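# Seat stirrer on ridge, cap the cell, drop into stand

## Task

Inside the stirred cell, one arm of the stirrer is stuck beneath the internal ridge, so the cap cannot close. Lift and settle the stirrer so it hangs level, resting on the ridge, then push the cap fully down. Next, slide the cell into its stand with the cap's flat edge facing the back, and keep going until the cell falls into place.

## Robot and tools

Robot: two UR7e-style arms, left_arm and right_arm, each carrying a two-finger parallel gripper that opens to 50 mm. The fingers point along the gripper's own +z axis and close along its x axis. end_effector_position is the point midway between the pads; the fingertips extend 17.5 mm past it. A camera block juts roughly 10 cm toward the gripper's -y side and rotates with it.

Frame: all positions, orientations (quaternion w,x,y,z), velocities and targets use the scene frame. Its origin lies at table-top height halfway between the nominal bases; +x points out over the table, +z up, and left_arm sits on the +y side (about y=+0.322 m) while right_arm is near y=-0.446 m. Reported poses may be off by a few centimetres, more at long reach.

execute_actions(actions, cameras): actions is a list of actions; each action is a list of 1 to 15 rows, one per 1/30 s step; a short list repeats its final row to fill 15 steps. Every row has 18 numbers in [-1, 1], covering both arms even if one stays still: left dx, dy, dz, rx, ry, rz, gripper position, force_limit, speed, then the same nine for the right arm. The six pose numbers are offsets, not poses: they are measured from that arm's Hand target as it was when the action began, along scene axes, so every row in one action refers to that same start, while successive actions build on each other. Scale: 1.0 equals 0.6 m or 180 degrees; rx, ry, rz form a single rotation vector turning about the Hand target's position. Sending six zeros re-requests the current Hand target. The gripper numbers are absolute settings: position +1 fully open, about -0.65 pads meeting, -1 to grip; force_limit -1/0/+1 maps to roughly 20/102/185 N per pad; speed -1/0/+1 maps to 20/85/150 mm/s. Both start at +1. To leave a gripper unchanged, resend its last three numbers, since 0 is itself a command. cameras: list of names, ["all"], or []; images come by default only with an empty actions list.

move(target, speed, blend, stop_force, zero, blocking, cameras): target is either one 18-number row or a list of up to 15 such rows, same layout and scale as above; every row is an offset from the Hand targets at the move's start, not from the previous row. The gripper straightens along a line to each target. speed: path top speed in m/s, 0.002 to 3.6, default 0.25 (rotation up to twice that in rad/s), one value or one per target. blend: corner rounding in metres per target; 0 means stop at each. stop_force: 3 to 120 N, shared by both arms; a path ends when the wrist sensor feels that much push against its travel. It is unreliable while the gripper rotates and for light, loose objects. zero (only with stop_force): true re-zeros moving arms first; false accumulates from the last zero. blocking=false returns after about 0.5 s while the move continues (not allowed with stop_force). The result adds a move: line naming the outcome (done, off_target, moving, held, fault) and limits such as paced or held.

wait(seconds 0 to 10): let time pass holding commands. stop(): brake a running move. zoom_image(camera, region [x0, y0, x1, y1] in pixels, at most 504 by 504): enlarge part of the latest image. zero_wrist_force(arm): tare the wrist sensor. read_manual(section "licences"): licence texts only. finished_scene(scene 1 or 2): ends the scene irreversibly.

Cameras: cam_high, cam_low, cam_left_wrist, cam_right_wrist, all 896x504.

Reading results: Hand target is the last commanded pose after clipping; the gripper may rest short of it, and the next command re-asks for it. Orientation commands are clipped to 32 degrees from the measured one per step. object_status: 0 moving, 1 blocked while opening, 2 blocked while closing (a real grip), 3 reached position or pads met (likely nothing held). Gap in mm is about (250 - position_measured) x 0.202. Wrist force and torque are in the gripper's own axes, a push from a surface shows as force into the arm, and a third line gives the peak since the last report. Joint torques include the arm's weight. Step readings list intermediate positions for execute_actions only.

Avoid: external force near 150 N (plus or minus 25) or joint contact torque at limits (132 N m big joints, 24.6 N m wrists) triggers a 10 s fault stop; a target even slightly into a hard surface can do this, so approach slowly with stop_force. Never let the arms press on or clamp each other; a clearance check may hold commands. Do not drop parts, release moving ones, slam, or let anything leave the table. Steer paths around an arm's own base. Motors above 70 C warn (MOTOR HOT) and at 85 C the arm locks for 30 to 60 s; avoid long stretched holds or pushing against unreachable poses.

Each tool is called after "Emit:" as name([rows], argument=value, ...), one row to a line, values as JSON.

## Session

Emit:
execute_actions(actions=[])

Scene clock: 0.00 s.
left_arm: end_effector_position=(+0.1829, +0.9737, +0.1971) position_measured=3 object_status=3 end_effector_quat_wxyz=(-0.554, +0.818, +0.013, +0.151) | right_arm: end_effector_position=(+0.7108, -0.3982, +0.2078) position_measured=3 object_status=3 end_effector_quat_wxyz=(+0.068, +0.324, +0.894, +0.302)
Joint positions: left_arm=[1.139 -1.109 2.218 -3.897 -1.362 2.782] | right_arm=[3.263 -1.901 -1.74 -0.65 2.053 -0.678]
Joint velocities: within noise
Joint torques (N m): no reading
Motor temperatures (°C): left_arm=[43 29 33 39 43 45] | right_arm=[31 37 39 47 52 45]
Wrist force (N): no reading
Wrist torque (N m): no reading
Wrist force, peak (N): no reading
Hand target: left_arm +0.1829, +0.9737, +0.1971; -0.554, +0.818, +0.013, +0.151 | right_arm +0.7108, -0.3982, +0.2078; +0.068, +0.324, +0.894, +0.302
Tool commands: left_gripper/position=+1.0 left_gripper/force_limit=+1.0 left_gripper/speed=+1.0 right_gripper/position=+1.0 right_gripper/force_limit=+1.0 right_gripper/speed=+1.0

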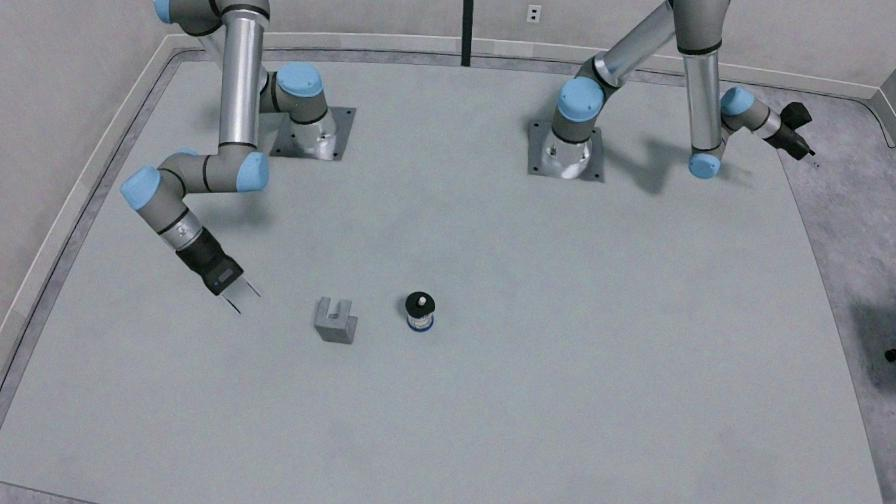

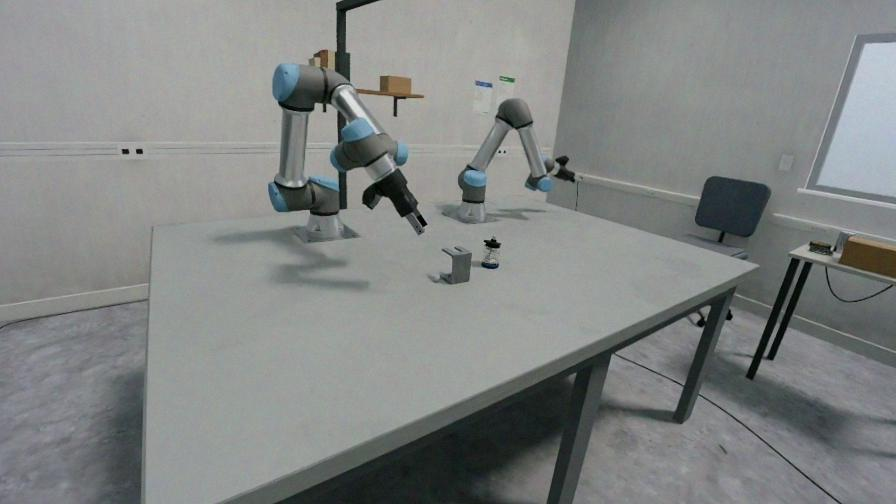

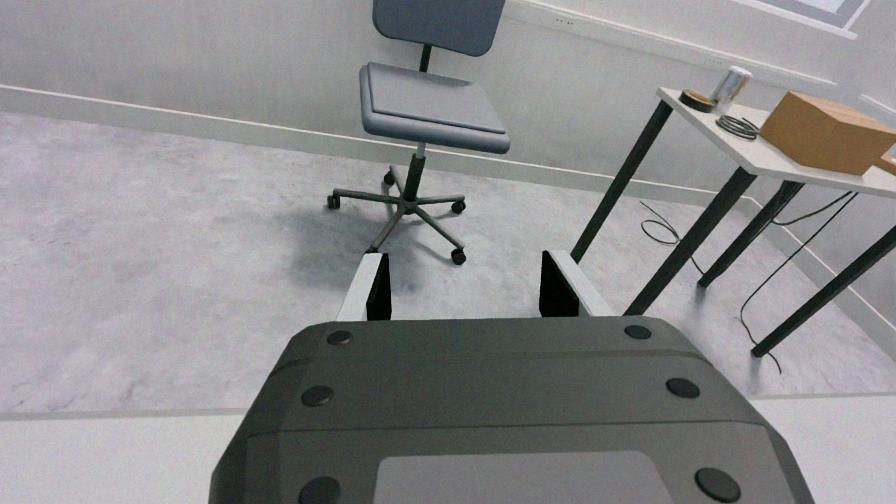

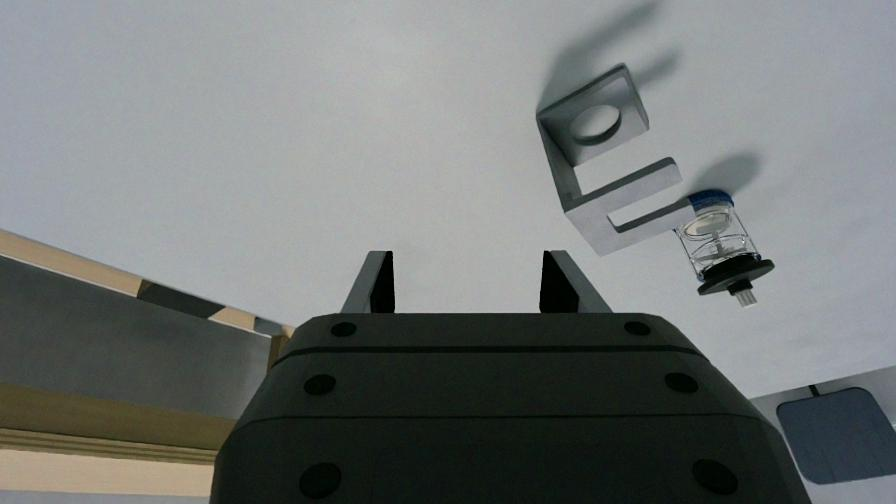

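Emit:
zoom_image(camera="cam_right_wrist", region=[520, 40, 800, 320])

Emit:
zoom_image(camera="cam_high", region=[300, 270, 450, 360])

Emit:
zoom_image(camera="cam_low", region=[420, 220, 520, 300])

Scaled by 1.800 from the camera's 896x504 image, which has a finer 1280x720 frame.

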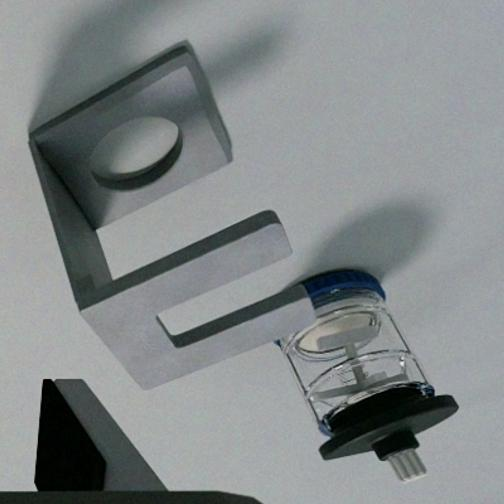

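Scaled by 3.360 from the camera's 896x504 image, which has a finer 1280x720 frame.

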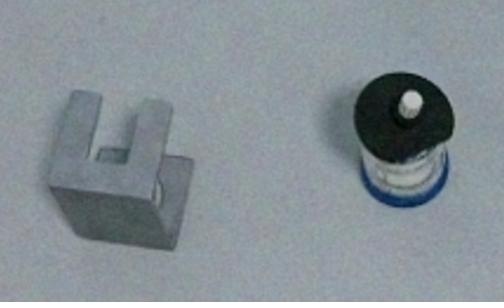

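Scaled by 5.040 from the camera's 896x504 image, which has a finer 1280x720 frame.

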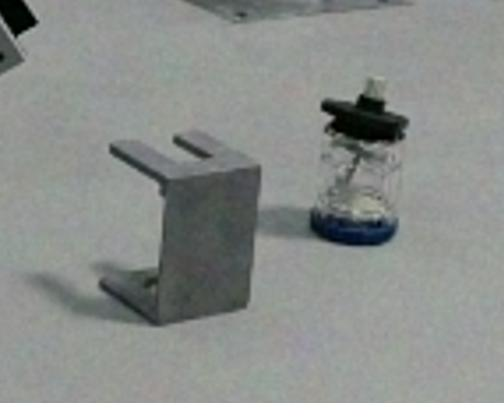

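Emit:
move(target=[0,0,0,0,0,0,1,0,0, -0.255,0.423,-0.112,0,0,0,1,0,0], cameras=["cam_right_wrist"])

Scene clock: 38.50 s.
left_arm: end_effector_position=(+0.1829, +0.9737, +0.1971) position_measured=3 object_status=3 end_effector_quat_wxyz=(-0.554, +0.818, +0.013, +0.151) | right_arm: end_effector_position=(+0.5579, -0.1445, +0.1407) position_measured=3 object_status=3 end_effector_quat_wxyz=(+0.068, +0.324, +0.894, +0.302)
Joint positions: left_arm=[1.139 -1.109 2.218 -3.897 -1.362 2.782] | right_arm=[3.846 -1.787 -2.164 -0.157 1.76 -0.141]
Joint torques (N m): left_arm=[1.23 -30.7 -15.83 -3.08 0.52 0.01] | right_arm=[9.84 18.44 9.59 6.98 -0.94 1.94]
Wrist force (N): left_arm=[0.0 0.0 -0.2] | right_arm=[-0.1 -0.1 0.2]
Wrist torque (N m): left_arm=[0.00 0.00 -0.01] | right_arm=[-0.02 0.01 -0.08]
Wrist force, peak (N): left_arm=[0.3 -0.2 -0.2] | right_arm=[1.6 0.1 1.0]
Hand target: left_arm +0.1829, +0.9737, +0.1971; -0.554, +0.818, +0.013, +0.151 | right_arm +0.5578, -0.1444, +0.1406; +0.068, +0.324, +0.894, +0.302
Off the commanded pose: left_arm 0.000 m, 0 deg | right_arm 0.000 m, 0 deg.
move: done
camera_calibration:
cam_right_wrist: T_world_to_cam=[[-0.787313, 0.612448, 0.0710359, 0.527706], [0.382649, 0.395032, 0.835182, -0.258545], [0.483444, 0.684731, -0.545367, 0.0331764], [0, 0, 0, 1]] pos_world=[0.498363, -0.243776, 0.196539]
Images, in order (width x height): cam_right_wrist 896x504.

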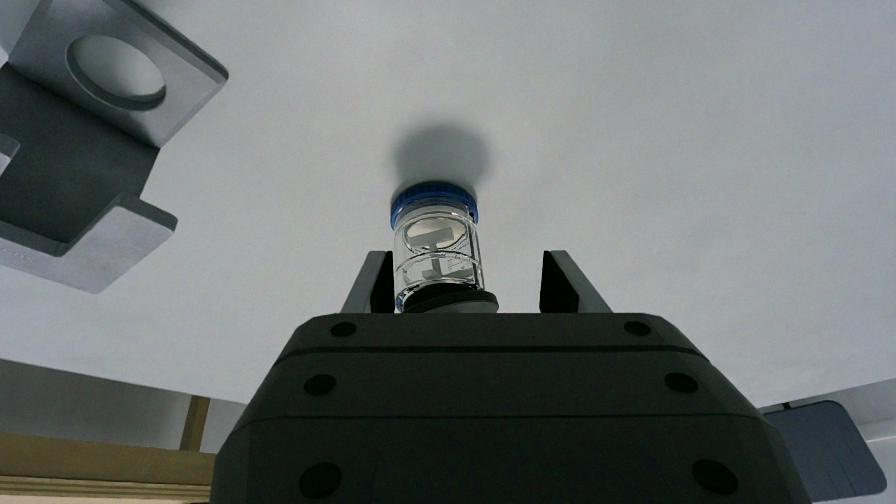

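Emit:
zoom_image(camera="cam_right_wrist", region=[370, 160, 510, 320])

Scaled by 3.150 from the camera's 896x504 image, which has a finer 1280x720 frame.

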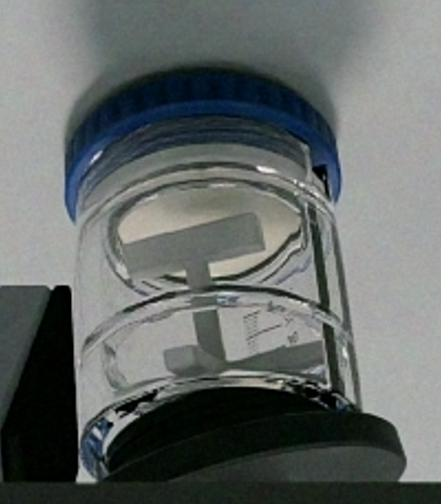

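Emit:
move(target=[0.5,-0.833,0,0.053,0.004,-0.314,1,0,0, -0.1,-0.167,0.1,0,0,0,1,0,0], speed=0.5)

Emit:
move(target=[0.08,-0.787,-0.153,0.053,0.004,-0.314,1,0,0, 0,0,0,0,0,0,1,0,0], speed=0.4, cameras=["cam_left_wrist", "cam_high"])

Scene clock: 98.27 s.
left_arm: end_effector_position=(+0.3594, +0.6784, +0.1963) position_measured=3 object_status=3 end_effector_quat_wxyz=(-0.514, +0.758, -0.251, +0.314) | right_arm: end_effector_position=(+0.5056, -0.2317, +0.1929) position_measured=3 object_status=3 end_effector_quat_wxyz=(+0.068, +0.324, +0.894, +0.302)
Joint positions: left_arm=[0.464 -1.236 2.776 -4.392 -1.302 2.834] | right_arm=[3.747 -1.499 -2.298 -0.329 1.816 -0.225]
Joint torques (N m): left_arm=[11.3 -28.21 -12.87 -1.31 -1.37 1.84] | right_arm=[-7.39 30.71 11.92 1.72 1.82 -1.37]
Wrist force (N): left_arm=[-0.4 -0.4 0.4] | right_arm=[-0.2 -0.2 0.3]
Wrist torque (N m): left_arm=[-0.05 0.08 0.01] | right_arm=[-0.02 0.00 0.00]
Wrist force, peak (N): left_arm=[13.1 1.8 4.2] | right_arm=[-0.2 -0.2 0.9]
Hand target: left_arm +0.3594, +0.6784, +0.1963; -0.514, +0.758, -0.251, +0.314 (not the last commanded pose) | right_arm +0.5056, -0.2318, +0.1929; +0.068, +0.324, +0.894, +0.302 (not the last commanded pose)
Off the commanded pose: left_arm 0.239 m, 21 deg | right_arm 0.017 m, 0 deg.
move: held (left_arm; a check stopped the path), off_target (right_arm; braked when a check withheld steps of left_arm); limits=held
pose unreachable (left arm): on one or more control steps of this call, first in action 0 (counted from 0), this arm could not follow its commanded pose, so it was not sent that pose on those steps. It may still have moved: this result reports where it is.
cause: moving toward the commanded pose would bring two parts of the arm too close to each other (joints 3 (elbow) to 5 (wrist 2) lie between them).

Scene clock: 99.00 s.
left_arm: end_effector_position=(+0.3602, +0.6710, +0.1946) position_measured=3 object_status=3 end_effector_quat_wxyz=(-0.512, +0.756, -0.258, +0.317) | right_arm: end_effector_position=(+0.5056, -0.2318, +0.1929) position_measured=3 object_status=3 end_effector_quat_wxyz=(+0.068, +0.324, +0.894, +0.302)
Joint positions: left_arm=[0.445 -1.226 2.791 -4.417 -1.3 2.836] | right_arm=[3.747 -1.499 -2.298 -0.329 1.816 -0.225]
Joint torques (N m): left_arm=[8.47 -27.61 -14.44 -1.04 -1.7 -1.67] | right_arm=[-8.09 31.46 12.01 1.69 1.74 -1.51]
Wrist force (N): left_arm=[-0.5 -0.4 0.3] | right_arm=[0.0 -0.1 0.2]
Wrist torque (N m): left_arm=[-0.02 0.10 0.20] | right_arm=[-0.01 -0.01 0.00]
Wrist force, peak (N): left_arm=[3.2 2.8 -1.9] | right_arm=[-0.1 -0.1 0.5]
Hand target: left_arm +0.3602, +0.6711, +0.1946; -0.512, +0.756, -0.258, +0.317 (not the last commanded pose) | right_arm +0.5056, -0.2318, +0.1929; +0.068, +0.324, +0.894, +0.302
Off the commanded pose: left_arm 0.476 m, 56 deg | right_arm 0.000 m, 0 deg.
move: held (left_arm; a check stopped the path); limits=held
pose unreachable (left arm): on one or more control steps of this call, first in action 0 (counted from 0), this arm could not follow its commanded pose, so it was not sent that pose on those steps. It may still have moved: this result reports where it is.
cause: moving toward the commanded pose would bring two parts of the arm too close to each other (joints 3 (elbow) to 5 (wrist 2) lie between them).
camera_calibration:
cam_left_wrist: T_world_to_cam=[[0.64416, -0.733674, 0.216289, 0.221022], [-0.331187, -0.522419, -0.785744, 0.637687], [0.689473, 0.434513, -0.579505, -0.291625], [0, 0, 0, 1]] pos_world=[0.269888, 0.622012, 0.284256]
Images, in order (width x height): cam_high 896x504, cam_left_wrist 896x504.

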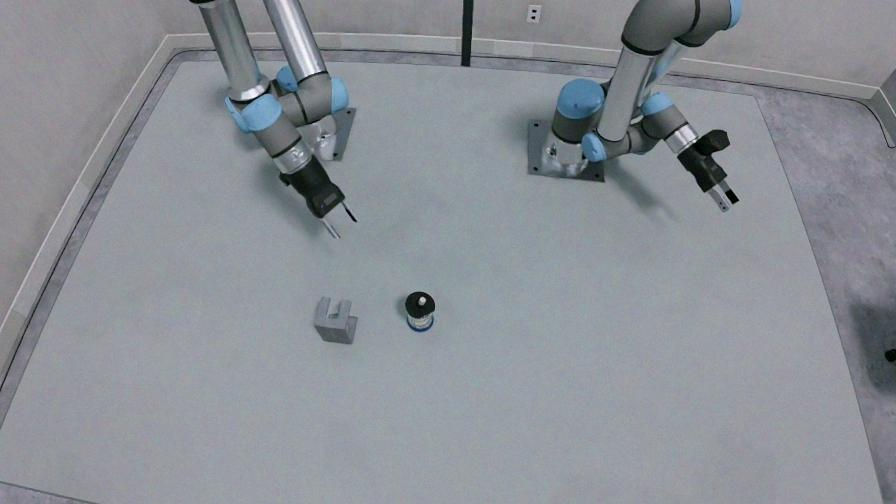

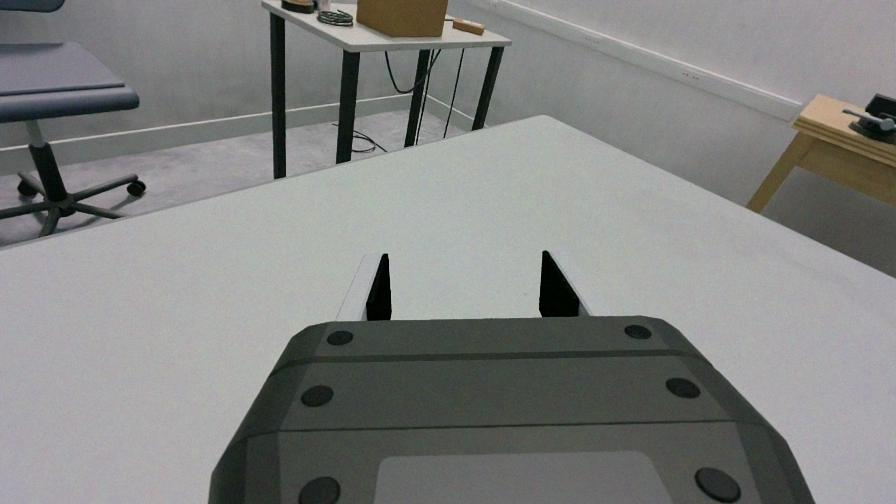

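Emit:
move([
  [0.483,-0.2,0.09,0.037,0.003,-0.219,1,0,0, 0,0,0,0,0,0,1,0,0],
], speed=0.4)

Emit:
move([
  [-0.198,-0.913,-0.242,0.034,0.0025,-0.2026,1,0,0, 0,0,0,0,0,0,1,0,0],
], speed=0.4, cameras=["cam_left_wrist", "cam_high"])

Scene clock: 107.90 s.
left_arm: end_effector_position=(+0.6499, +0.5511, +0.2486) position_measured=3 object_status=3 end_effector_quat_wxyz=(-0.416, +0.596, -0.517, +0.453) | right_arm: end_effector_position=(+0.5056, -0.2318, +0.1929) position_measured=3 object_status=3 end_effector_quat_wxyz=(+0.068, +0.324, +0.894, +0.302)
Joint positions: left_arm=[0.286 -1.18 2.228 -3.937 -1.781 3.083] | right_arm=[3.747 -1.499 -2.298 -0.329 1.816 -0.225]
Joint torques (N m): left_arm=[9.8 -16.7 -24.83 -1.36 -2.08 1.94] | right_arm=[-7.41 31.12 11.68 1.81 1.74 -1.49]
Wrist force (N): left_arm=[0.0 0.5 0.5] | right_arm=[-0.1 -0.1 0.3]
Wrist torque (N m): left_arm=[0.08 0.04 0.00] | right_arm=[-0.01 -0.02 0.00]
Wrist force, peak (N): left_arm=[1.0 -0.4 2.0] | right_arm=[0.0 0.0 0.5]
Hand target: left_arm +0.6500, +0.5511, +0.2486; -0.416, +0.596, -0.517, +0.453 | right_arm +0.5056, -0.2318, +0.1929; +0.068, +0.324, +0.894, +0.302
Off the commanded pose: left_arm 0.000 m, 0 deg | right_arm 0.000 m, 0 deg.
move: done

Scene clock: 110.10 s.
left_arm: end_effector_position=(+0.5312, +0.0034, +0.1034) position_measured=3 object_status=3 end_effector_quat_wxyz=(+0.282, -0.383, +0.702, -0.530) | right_arm: end_effector_position=(+0.5056, -0.2318, +0.1929) position_measured=3 object_status=3 end_effector_quat_wxyz=(+0.068, +0.324, +0.894, +0.302)
Joint positions: left_arm=[-0.992 -0.816 2.465 -4.477 -1.14 2.997] | right_arm=[3.747 -1.499 -2.298 -0.329 1.816 -0.225]
Joint torques (N m): left_arm=[-6.76 -17.01 -10.93 -1.39 2.57 -0.94] | right_arm=[-7.48 31.48 11.67 1.62 1.77 -1.53]
Wrist force (N): left_arm=[-0.2 0.1 0.3] | right_arm=[-0.1 0.0 0.3]
Wrist torque (N m): left_arm=[0.01 0.16 0.28] | right_arm=[0.00 -0.01 0.00]
Wrist force, peak (N): left_arm=[1.9 0.4 1.0] | right_arm=[-0.1 -0.2 0.5]
Hand target: left_arm +0.5312, +0.0033, +0.1034; +0.282, -0.383, +0.702, -0.530 | right_arm +0.5056, -0.2318, +0.1929; +0.068, +0.324, +0.894, +0.302
Off the commanded pose: left_arm 0.000 m, 0 deg | right_arm 0.000 m, 0 deg.
move: done
camera_calibration:
cam_left_wrist: T_world_to_cam=[[-0.571405, -0.820605, 0.0101901, 0.30808], [-0.494584, 0.334428, -0.802212, 0.359368], [0.654891, -0.463428, -0.596952, -0.149035], [0, 0, 0, 1]] pos_world=[0.451378, 0.0635622, 0.196184]
Images, in order (width x height): cam_high 896x504, cam_left_wrist 896x504.

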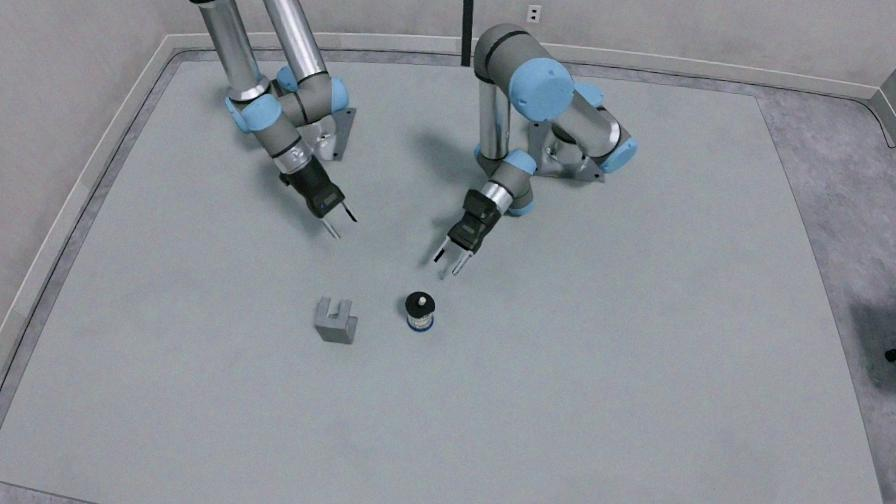

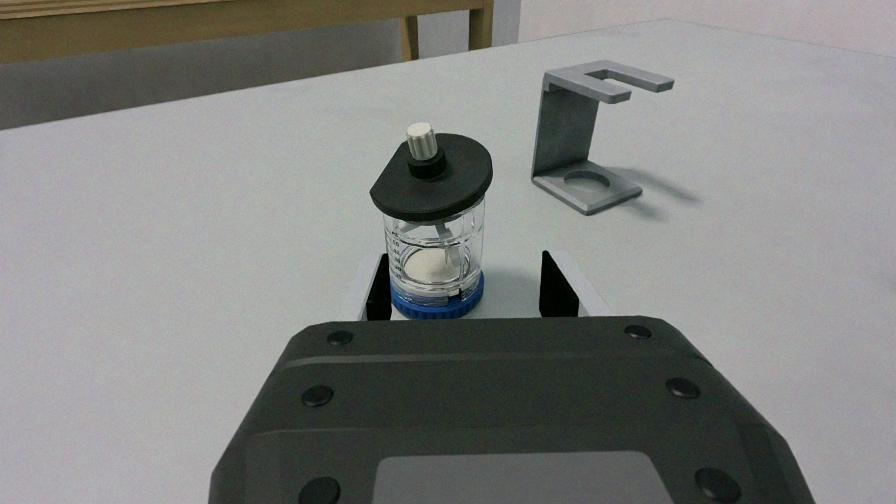

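Emit:
zoom_image(camera="cam_left_wrist", region=[350, 110, 510, 325])

Emit:
zoom_image(camera="cam_left_wrist", region=[510, 40, 690, 230])

Scaled by 2.344 from the camera's 896x504 image, which has a finer 1280x720 frame.

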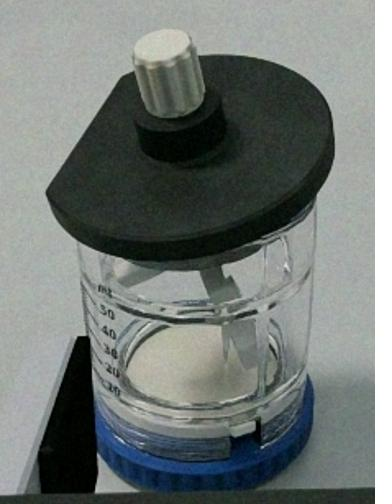

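Scaled by 2.653 from the camera's 896x504 image, which has a finer 1280x720 frame.

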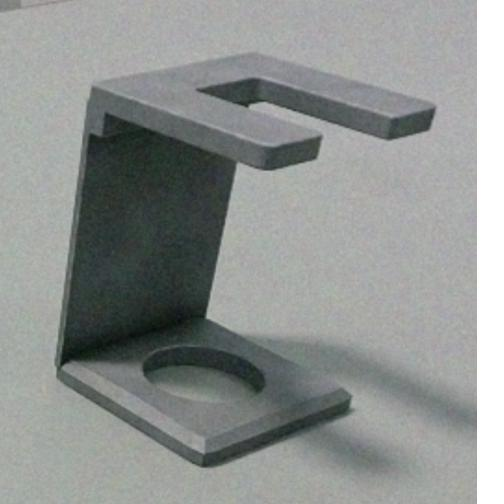

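Emit:
move([
  [0,0,0,0,0,0,1,0,0, 0,0,0.05,-0.572,-0.551,0.544,1,0,0],
  [0,0,0,0,0,0,1,0,0, 0.067,0.163,-0.138,-0.572,-0.551,0.544,1,0,0],
], speed=[0.7,0.25], cameras=["cam_right_wrist", "cam_left_wrist"])

Scene clock: 163.43 s.
left_arm: end_effector_position=(+0.5312, +0.0033, +0.1034) position_measured=3 object_status=3 end_effector_quat_wxyz=(+0.282, -0.383, +0.702, -0.530) | right_arm: end_effector_position=(+0.5457, -0.1340, +0.1102) position_measured=3 object_status=3 end_effector_quat_wxyz=(-0.537, +0.698, -0.375, +0.289)
Joint positions: left_arm=[-0.992 -0.816 2.465 -4.477 -1.14 2.997] | right_arm=[4.113 -2.322 -2.404 1.308 1.226 -3.046]
Joint torques (N m): left_arm=[-7.36 -18.47 -10.25 -1.32 2.33 1.59] | right_arm=[9.76 24.48 13.46 6.04 -1.45 -1.48]
Wrist force (N): left_arm=[-0.4 0.1 0.3] | right_arm=[1.3 1.7 0.3]
Wrist torque (N m): left_arm=[0.01 0.18 0.28] | right_arm=[0.00 -0.29 0.02]
Wrist force, peak (N): left_arm=[-0.6 -0.2 0.5] | right_arm=[3.1 0.3 1.5]
Hand target: left_arm +0.5312, +0.0033, +0.1034; +0.282, -0.383, +0.702, -0.530 | right_arm +0.5458, -0.1340, +0.1101; -0.537, +0.698, -0.375, +0.289
Off the commanded pose: left_arm 0.000 m, 0 deg | right_arm 0.000 m, 0 deg.
move: done
camera_calibration:
cam_left_wrist: T_world_to_cam=[[-0.571528, -0.82052, 0.0101278, 0.307979], [-0.494484, 0.334528, -0.802233, 0.359387], [0.65486, -0.463507, -0.596926, -0.149113], [0, 0, 0, 1]] pos_world=[0.451378, 0.0633627, 0.196183]
cam_right_wrist: T_world_to_cam=[[0.550245, -0.834926, 0.0113498, -0.403483], [-0.484057, -0.330026, -0.810415, 0.32459], [0.680382, 0.440432, -0.585747, -0.120459], [0, 0, 0, 1]] pos_world=[0.461093, -0.176701, 0.197073]
Images, in order (width x height): cam_left_wrist 896x504, cam_right_wrist 896x504.

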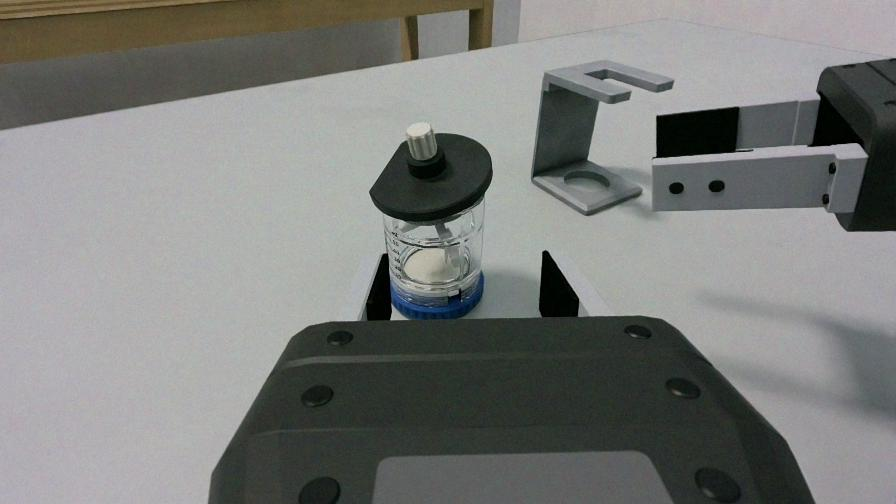

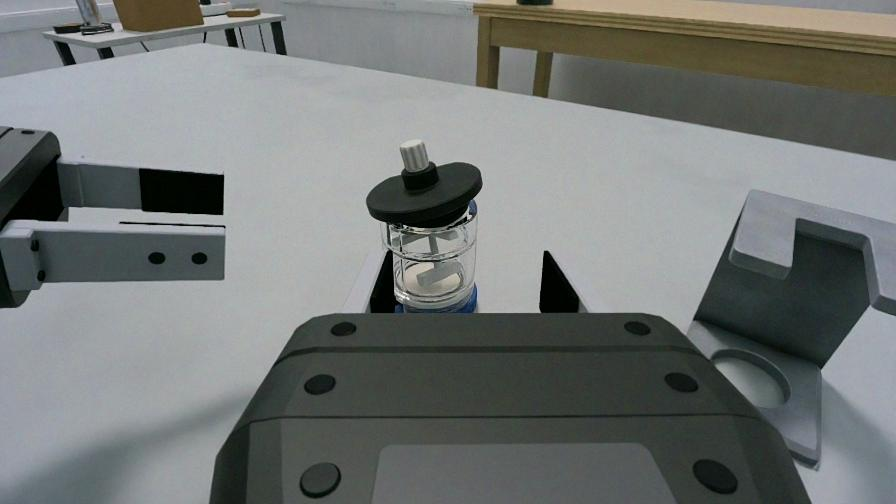

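Emit:
zoom_image(camera="cam_right_wrist", region=[350, 130, 500, 320])

Emit:
zoom_image(camera="cam_right_wrist", region=[660, 170, 896, 480])

Scaled by 2.653 from the camera's 896x504 image, which has a finer 1280x720 frame.

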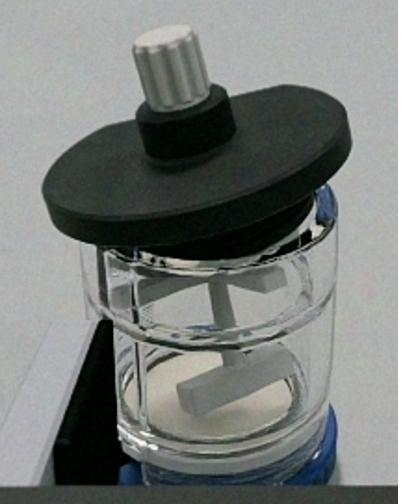

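Scaled by 1.626 from the camera's 896x504 image, which has a finer 1280x720 frame.

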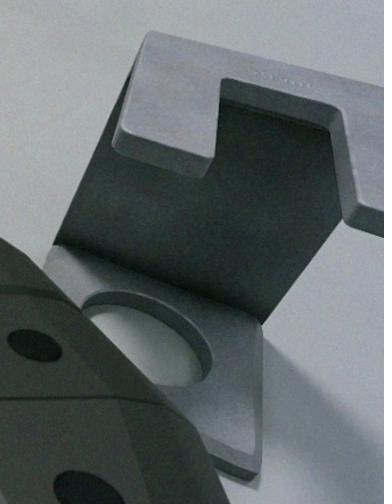

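Emit:
zoom_image(camera="cam_right_wrist", region=[360, 135, 490, 235])

Emit:
zoom_image(camera="cam_right_wrist", region=[370, 215, 490, 315])

Emit:
zoom_image(camera="cam_left_wrist", region=[365, 115, 500, 225])

Emit:
zoom_image(camera="cam_left_wrist", region=[375, 205, 500, 325])

Scaled by 3.877 from the camera's 896x504 image, which has a finer 1280x720 frame.

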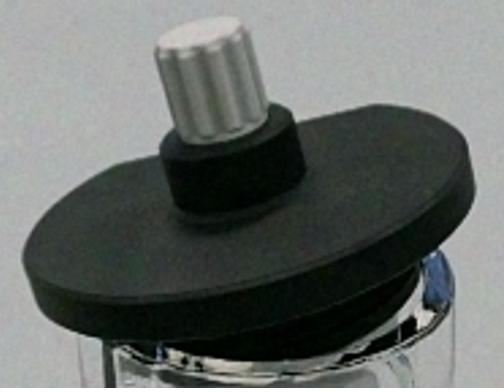

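Scaled by 4.200 from the camera's 896x504 image, which has a finer 1280x720 frame.

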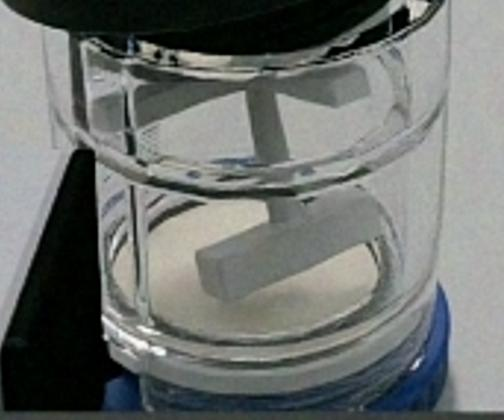

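Scaled by 3.733 from the camera's 896x504 image, which has a finer 1280x720 frame.

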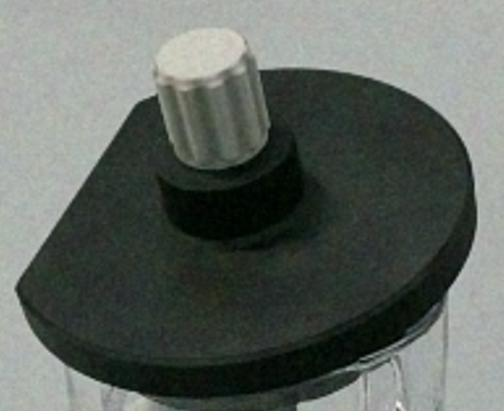

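Scaled by 4.032 from the camera's 896x504 image, which has a finer 1280x720 frame.

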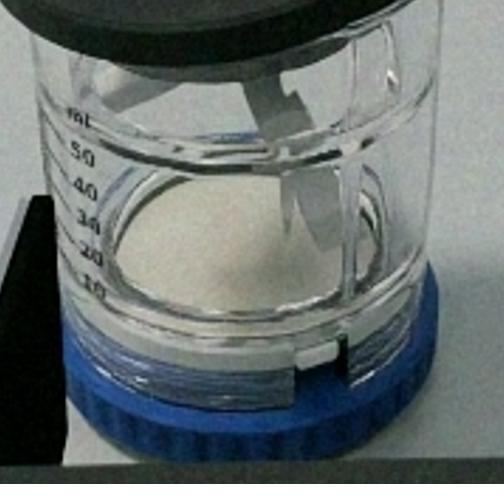

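Emit:
move([
  [-0.067,0.044,0.03,0,0,0,1,0,0, -0.077,-0.11,0.233,0.501,0.2372,-0.7668,1,0,0],
  [-0.067,0.044,0.03,0,0,0,1,0,0, 0.132,0.167,0.093,0.501,0.2372,-0.7668,1,0,0],
], speed=[0.7,0.25], cameras=["cam_left_wrist", "cam_right_wrist"])

Scene clock: 299.20 s.
left_arm: end_effector_position=(+0.4910, +0.0297, +0.1214) position_measured=3 object_status=3 end_effector_quat_wxyz=(+0.282, -0.383, +0.702, -0.530) | right_arm: end_effector_position=(+0.6249, -0.0338, +0.1659) position_measured=3 object_status=3 end_effector_quat_wxyz=(+0.087, +0.455, +0.882, -0.085)
Joint positions: left_arm=[-1.078 -0.862 2.616 -4.568 -1.058 2.967] | right_arm=[4.055 -2.165 -1.193 -1.488 1.365 0.28]
Joint torques (N m): left_arm=[-6.51 -37.59 8.29 -4.38 2.54 -1.83] | right_arm=[-7.26 39.83 39.85 0.69 0.85 1.58]
Wrist force (N): left_arm=[-0.2 -0.2 0.2] | right_arm=[1.0 0.0 1.4]
Wrist torque (N m): left_arm=[0.00 0.12 0.19] | right_arm=[-0.20 -0.10 -0.06]
Wrist force, peak (N): left_arm=[-0.7 0.0 0.6] | right_arm=[4.2 0.5 1.0]
Hand target: left_arm +0.4910, +0.0297, +0.1214; +0.282, -0.383, +0.702, -0.530 | right_arm +0.6250, -0.0338, +0.1659; +0.087, +0.455, +0.882, -0.085
Off the commanded pose: left_arm 0.000 m, 0 deg | right_arm 0.000 m, 0 deg.
move: done; limits=paced
camera_calibration:
cam_left_wrist: T_world_to_cam=[[-0.571528, -0.82052, 0.0101278, 0.306483], [-0.494484, 0.334528, -0.802233, 0.345118], [0.65486, -0.463507, -0.596926, -0.0998067], [0, 0, 0, 1]] pos_world=[0.411178, 0.0897627, 0.214183]
cam_right_wrist: T_world_to_cam=[[-0.579264, 0.783185, -0.225995, 0.435844], [0.732003, 0.621775, 0.278509, -0.467333], [0.358643, -0.00409853, -0.933466, 0.0579454], [0, 0, 0, 1]] pos_world=[0.573776, -0.0505333, 0.282745]
Images, in order (width x height): cam_left_wrist 896x504, cam_right_wrist 896x504.

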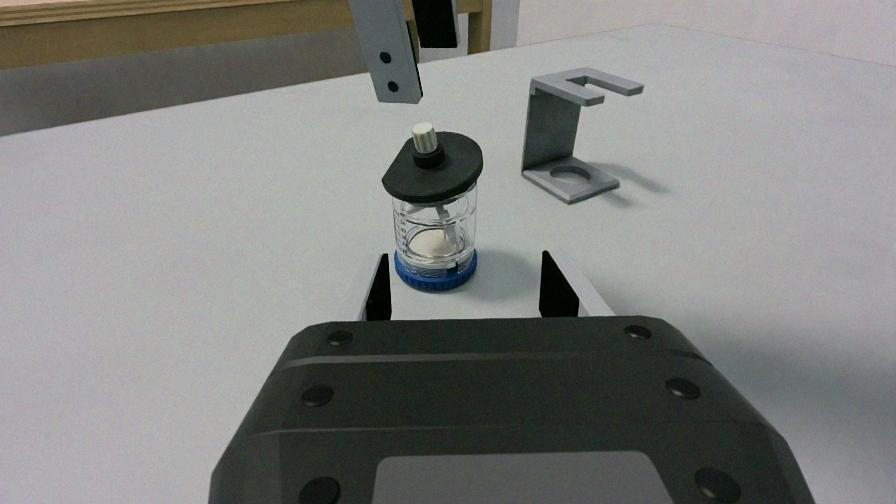

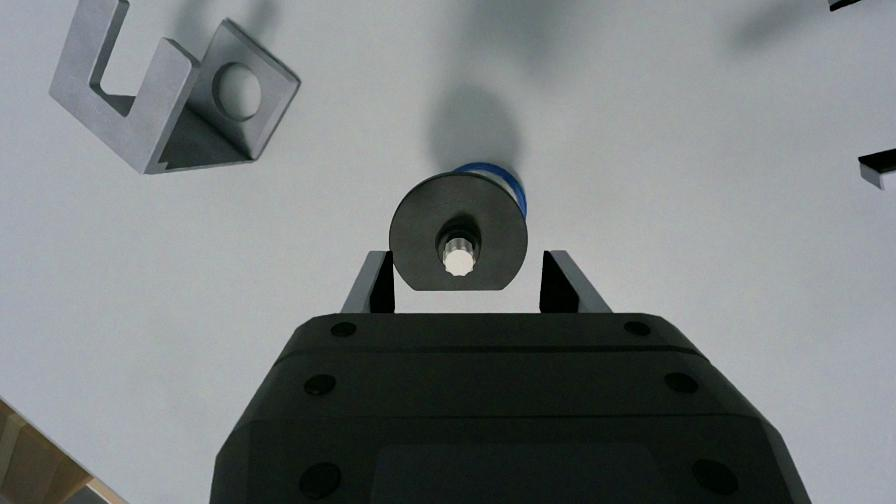

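Emit:
zoom_image(camera="cam_right_wrist", region=[330, 160, 610, 320])

Scaled by 1.800 from the camera's 896x504 image, which has a finer 1280x720 frame.

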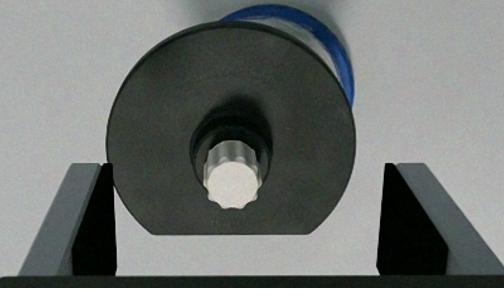

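Emit:
move([
  [0,0,0,0,0,0,1,0,0, 0.0135,-0.0067,-0.0495,0,0,0,1,0,0],
], speed=0.15, cameras=["cam_left_wrist", "cam_right_wrist"])

Scene clock: 333.50 s.
left_arm: end_effector_position=(+0.4910, +0.0297, +0.1214) position_measured=3 object_status=3 end_effector_quat_wxyz=(+0.282, -0.383, +0.702, -0.530) | right_arm: end_effector_position=(+0.6330, -0.0378, +0.1363) position_measured=3 object_status=3 end_effector_quat_wxyz=(+0.087, +0.455, +0.882, -0.085)
Joint positions: left_arm=[-1.078 -0.862 2.616 -4.568 -1.058 2.967] | right_arm=[4.043 -2.192 -1.226 -1.424 1.363 0.267]
Joint torques (N m): left_arm=[-7.4 -37.5 7.25 -4.48 2.62 -1.85] | right_arm=[-8.26 42.67 14.54 5.56 -1.65 -1.62]
Wrist force (N): left_arm=[-0.4 -0.1 0.1] | right_arm=[1.2 -0.3 1.3]
Wrist torque (N m): left_arm=[0.02 0.17 0.19] | right_arm=[-0.23 -0.14 0.03]
Wrist force, peak (N): left_arm=[-0.6 -0.4 0.4] | right_arm=[1.2 0.0 2.0]
Hand target: left_arm +0.4910, +0.0297, +0.1214; +0.282, -0.383, +0.702, -0.530 | right_arm +0.6331, -0.0378, +0.1362; +0.087, +0.455, +0.882, -0.085
Off the commanded pose: left_arm 0.000 m, 0 deg | right_arm 0.000 m, 0 deg.
move: done
camera_calibration:
cam_left_wrist: T_world_to_cam=[[-0.571528, -0.82052, 0.0101278, 0.306483], [-0.494484, 0.334528, -0.802233, 0.345118], [0.65486, -0.463507, -0.596926, -0.0998067], [0, 0, 0, 1]] pos_world=[0.411178, 0.0897627, 0.214183]
cam_right_wrist: T_world_to_cam=[[-0.579264, 0.783185, -0.225995, 0.43698], [0.732003, 0.621775, 0.278509, -0.462531], [0.358643, -0.00409853, -0.933466, 0.0273934], [0, 0, 0, 1]] pos_world=[0.581876, -0.0545333, 0.253145]
Images, in order (width x height): cam_left_wrist 896x504, cam_right_wrist 896x504.

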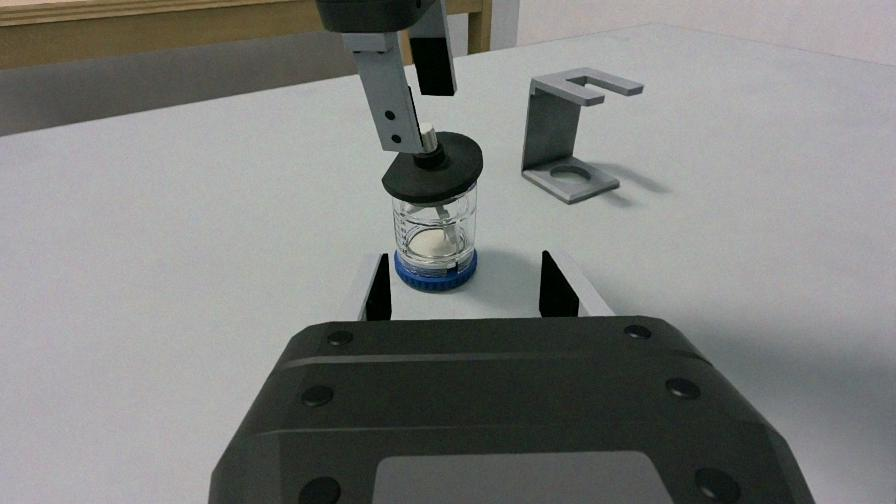

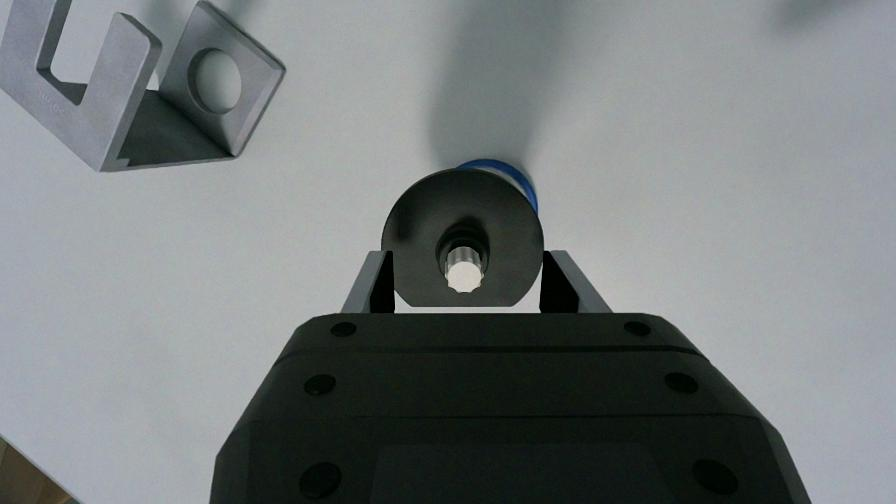

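Emit:
zoom_image(camera="cam_left_wrist", region=[360, 60, 500, 220])

Emit:
zoom_image(camera="cam_right_wrist", region=[370, 150, 570, 320])

Scaled by 3.150 from the camera's 896x504 image, which has a finer 1280x720 frame.

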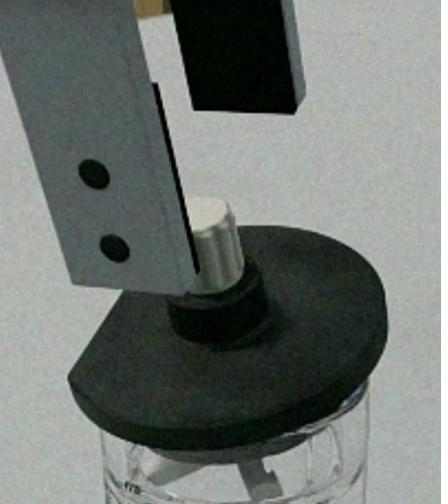

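Scaled by 2.520 from the camera's 896x504 image, which has a finer 1280x720 frame.

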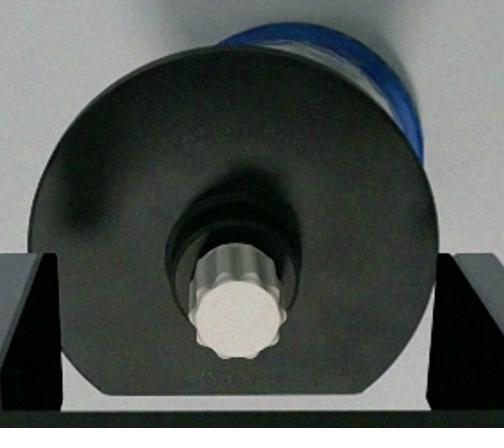

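Emit:
move([
  [0,0,0,0,0,0,1,0,0, 0.0040,-0.0082,-0.0312,0,0,0,1,-0.6,-0.8],
], speed=0.08, cameras=["cam_left_wrist", "cam_right_wrist"])

Scene clock: 352.83 s.
left_arm: end_effector_position=(+0.4910, +0.0297, +0.1214) position_measured=3 object_status=3 end_effector_quat_wxyz=(+0.282, -0.383, +0.702, -0.530) | right_arm: end_effector_position=(+0.6354, -0.0427, +0.1176) position_measured=3 object_status=3 end_effector_quat_wxyz=(+0.087, +0.455, +0.882, -0.085)
Joint positions: left_arm=[-1.078 -0.862 2.616 -4.568 -1.058 2.967] | right_arm=[4.036 -2.203 -1.259 -1.38 1.363 0.26]
Joint torques (N m): left_arm=[-7.35 -38.04 7.7 -4.3 2.58 -1.63] | right_arm=[-8.7 41.45 16.22 5.64 -1.58 -1.71]
Wrist force (N): left_arm=[-0.2 -0.3 0.2] | right_arm=[1.2 -0.1 1.5]
Wrist torque (N m): left_arm=[-0.02 0.12 0.19] | right_arm=[-0.21 -0.14 0.04]
Wrist force, peak (N): left_arm=[-0.6 -0.4 -0.1] | right_arm=[1.0 0.0 1.9]
Hand target: left_arm +0.4910, +0.0297, +0.1214; +0.282, -0.383, +0.702, -0.530 | right_arm +0.6355, -0.0427, +0.1175; +0.087, +0.455, +0.882, -0.085
Off the commanded pose: left_arm 0.000 m, 0 deg | right_arm 0.000 m, 0 deg.
move: done
camera_calibration:
cam_left_wrist: T_world_to_cam=[[-0.571528, -0.82052, 0.0101278, 0.306483], [-0.494484, 0.334528, -0.802233, 0.345118], [0.65486, -0.463507, -0.596926, -0.0998067], [0, 0, 0, 1]] pos_world=[0.411178, 0.0897627, 0.214183]
cam_right_wrist: T_world_to_cam=[[-0.579264, 0.783185, -0.225995, 0.438017], [0.732003, 0.621775, 0.278509, -0.456078], [0.358643, -0.00409853, -0.933466, 0.0089276], [0, 0, 0, 1]] pos_world=[0.584376, -0.0594333, 0.234345]
Images, in order (width x height): cam_left_wrist 896x504, cam_right_wrist 896x504.

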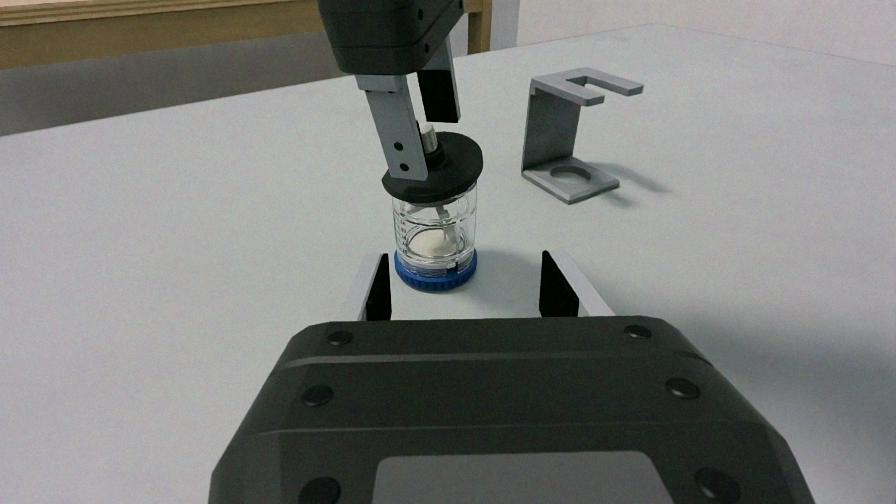

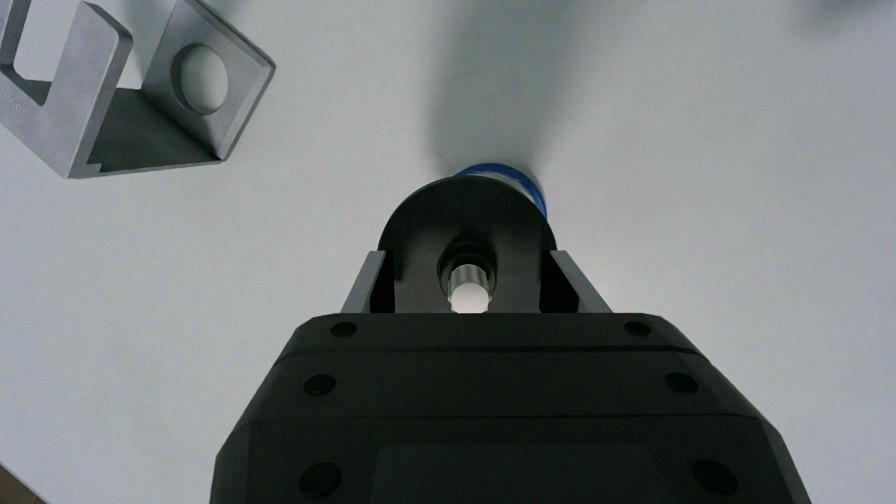

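Emit:
zoom_image(camera="cam_left_wrist", region=[360, 80, 500, 220])

Emit:
zoom_image(camera="cam_right_wrist", region=[370, 150, 570, 320])

Scaled by 3.600 from the camera's 896x504 image, which has a finer 1280x720 frame.

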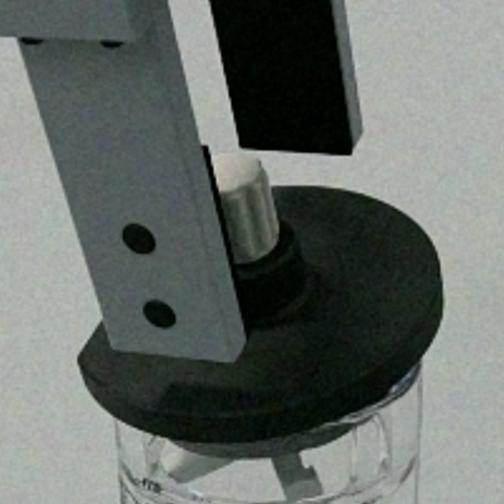

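Scaled by 2.520 from the camera's 896x504 image, which has a finer 1280x720 frame.

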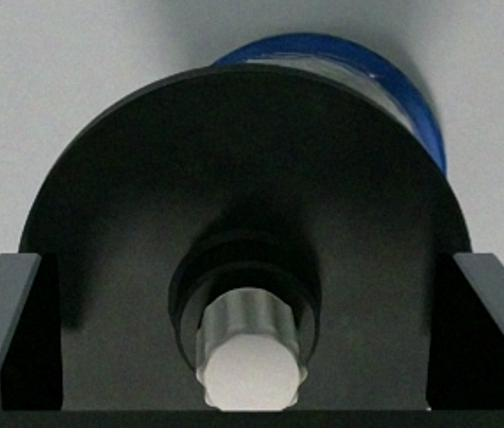

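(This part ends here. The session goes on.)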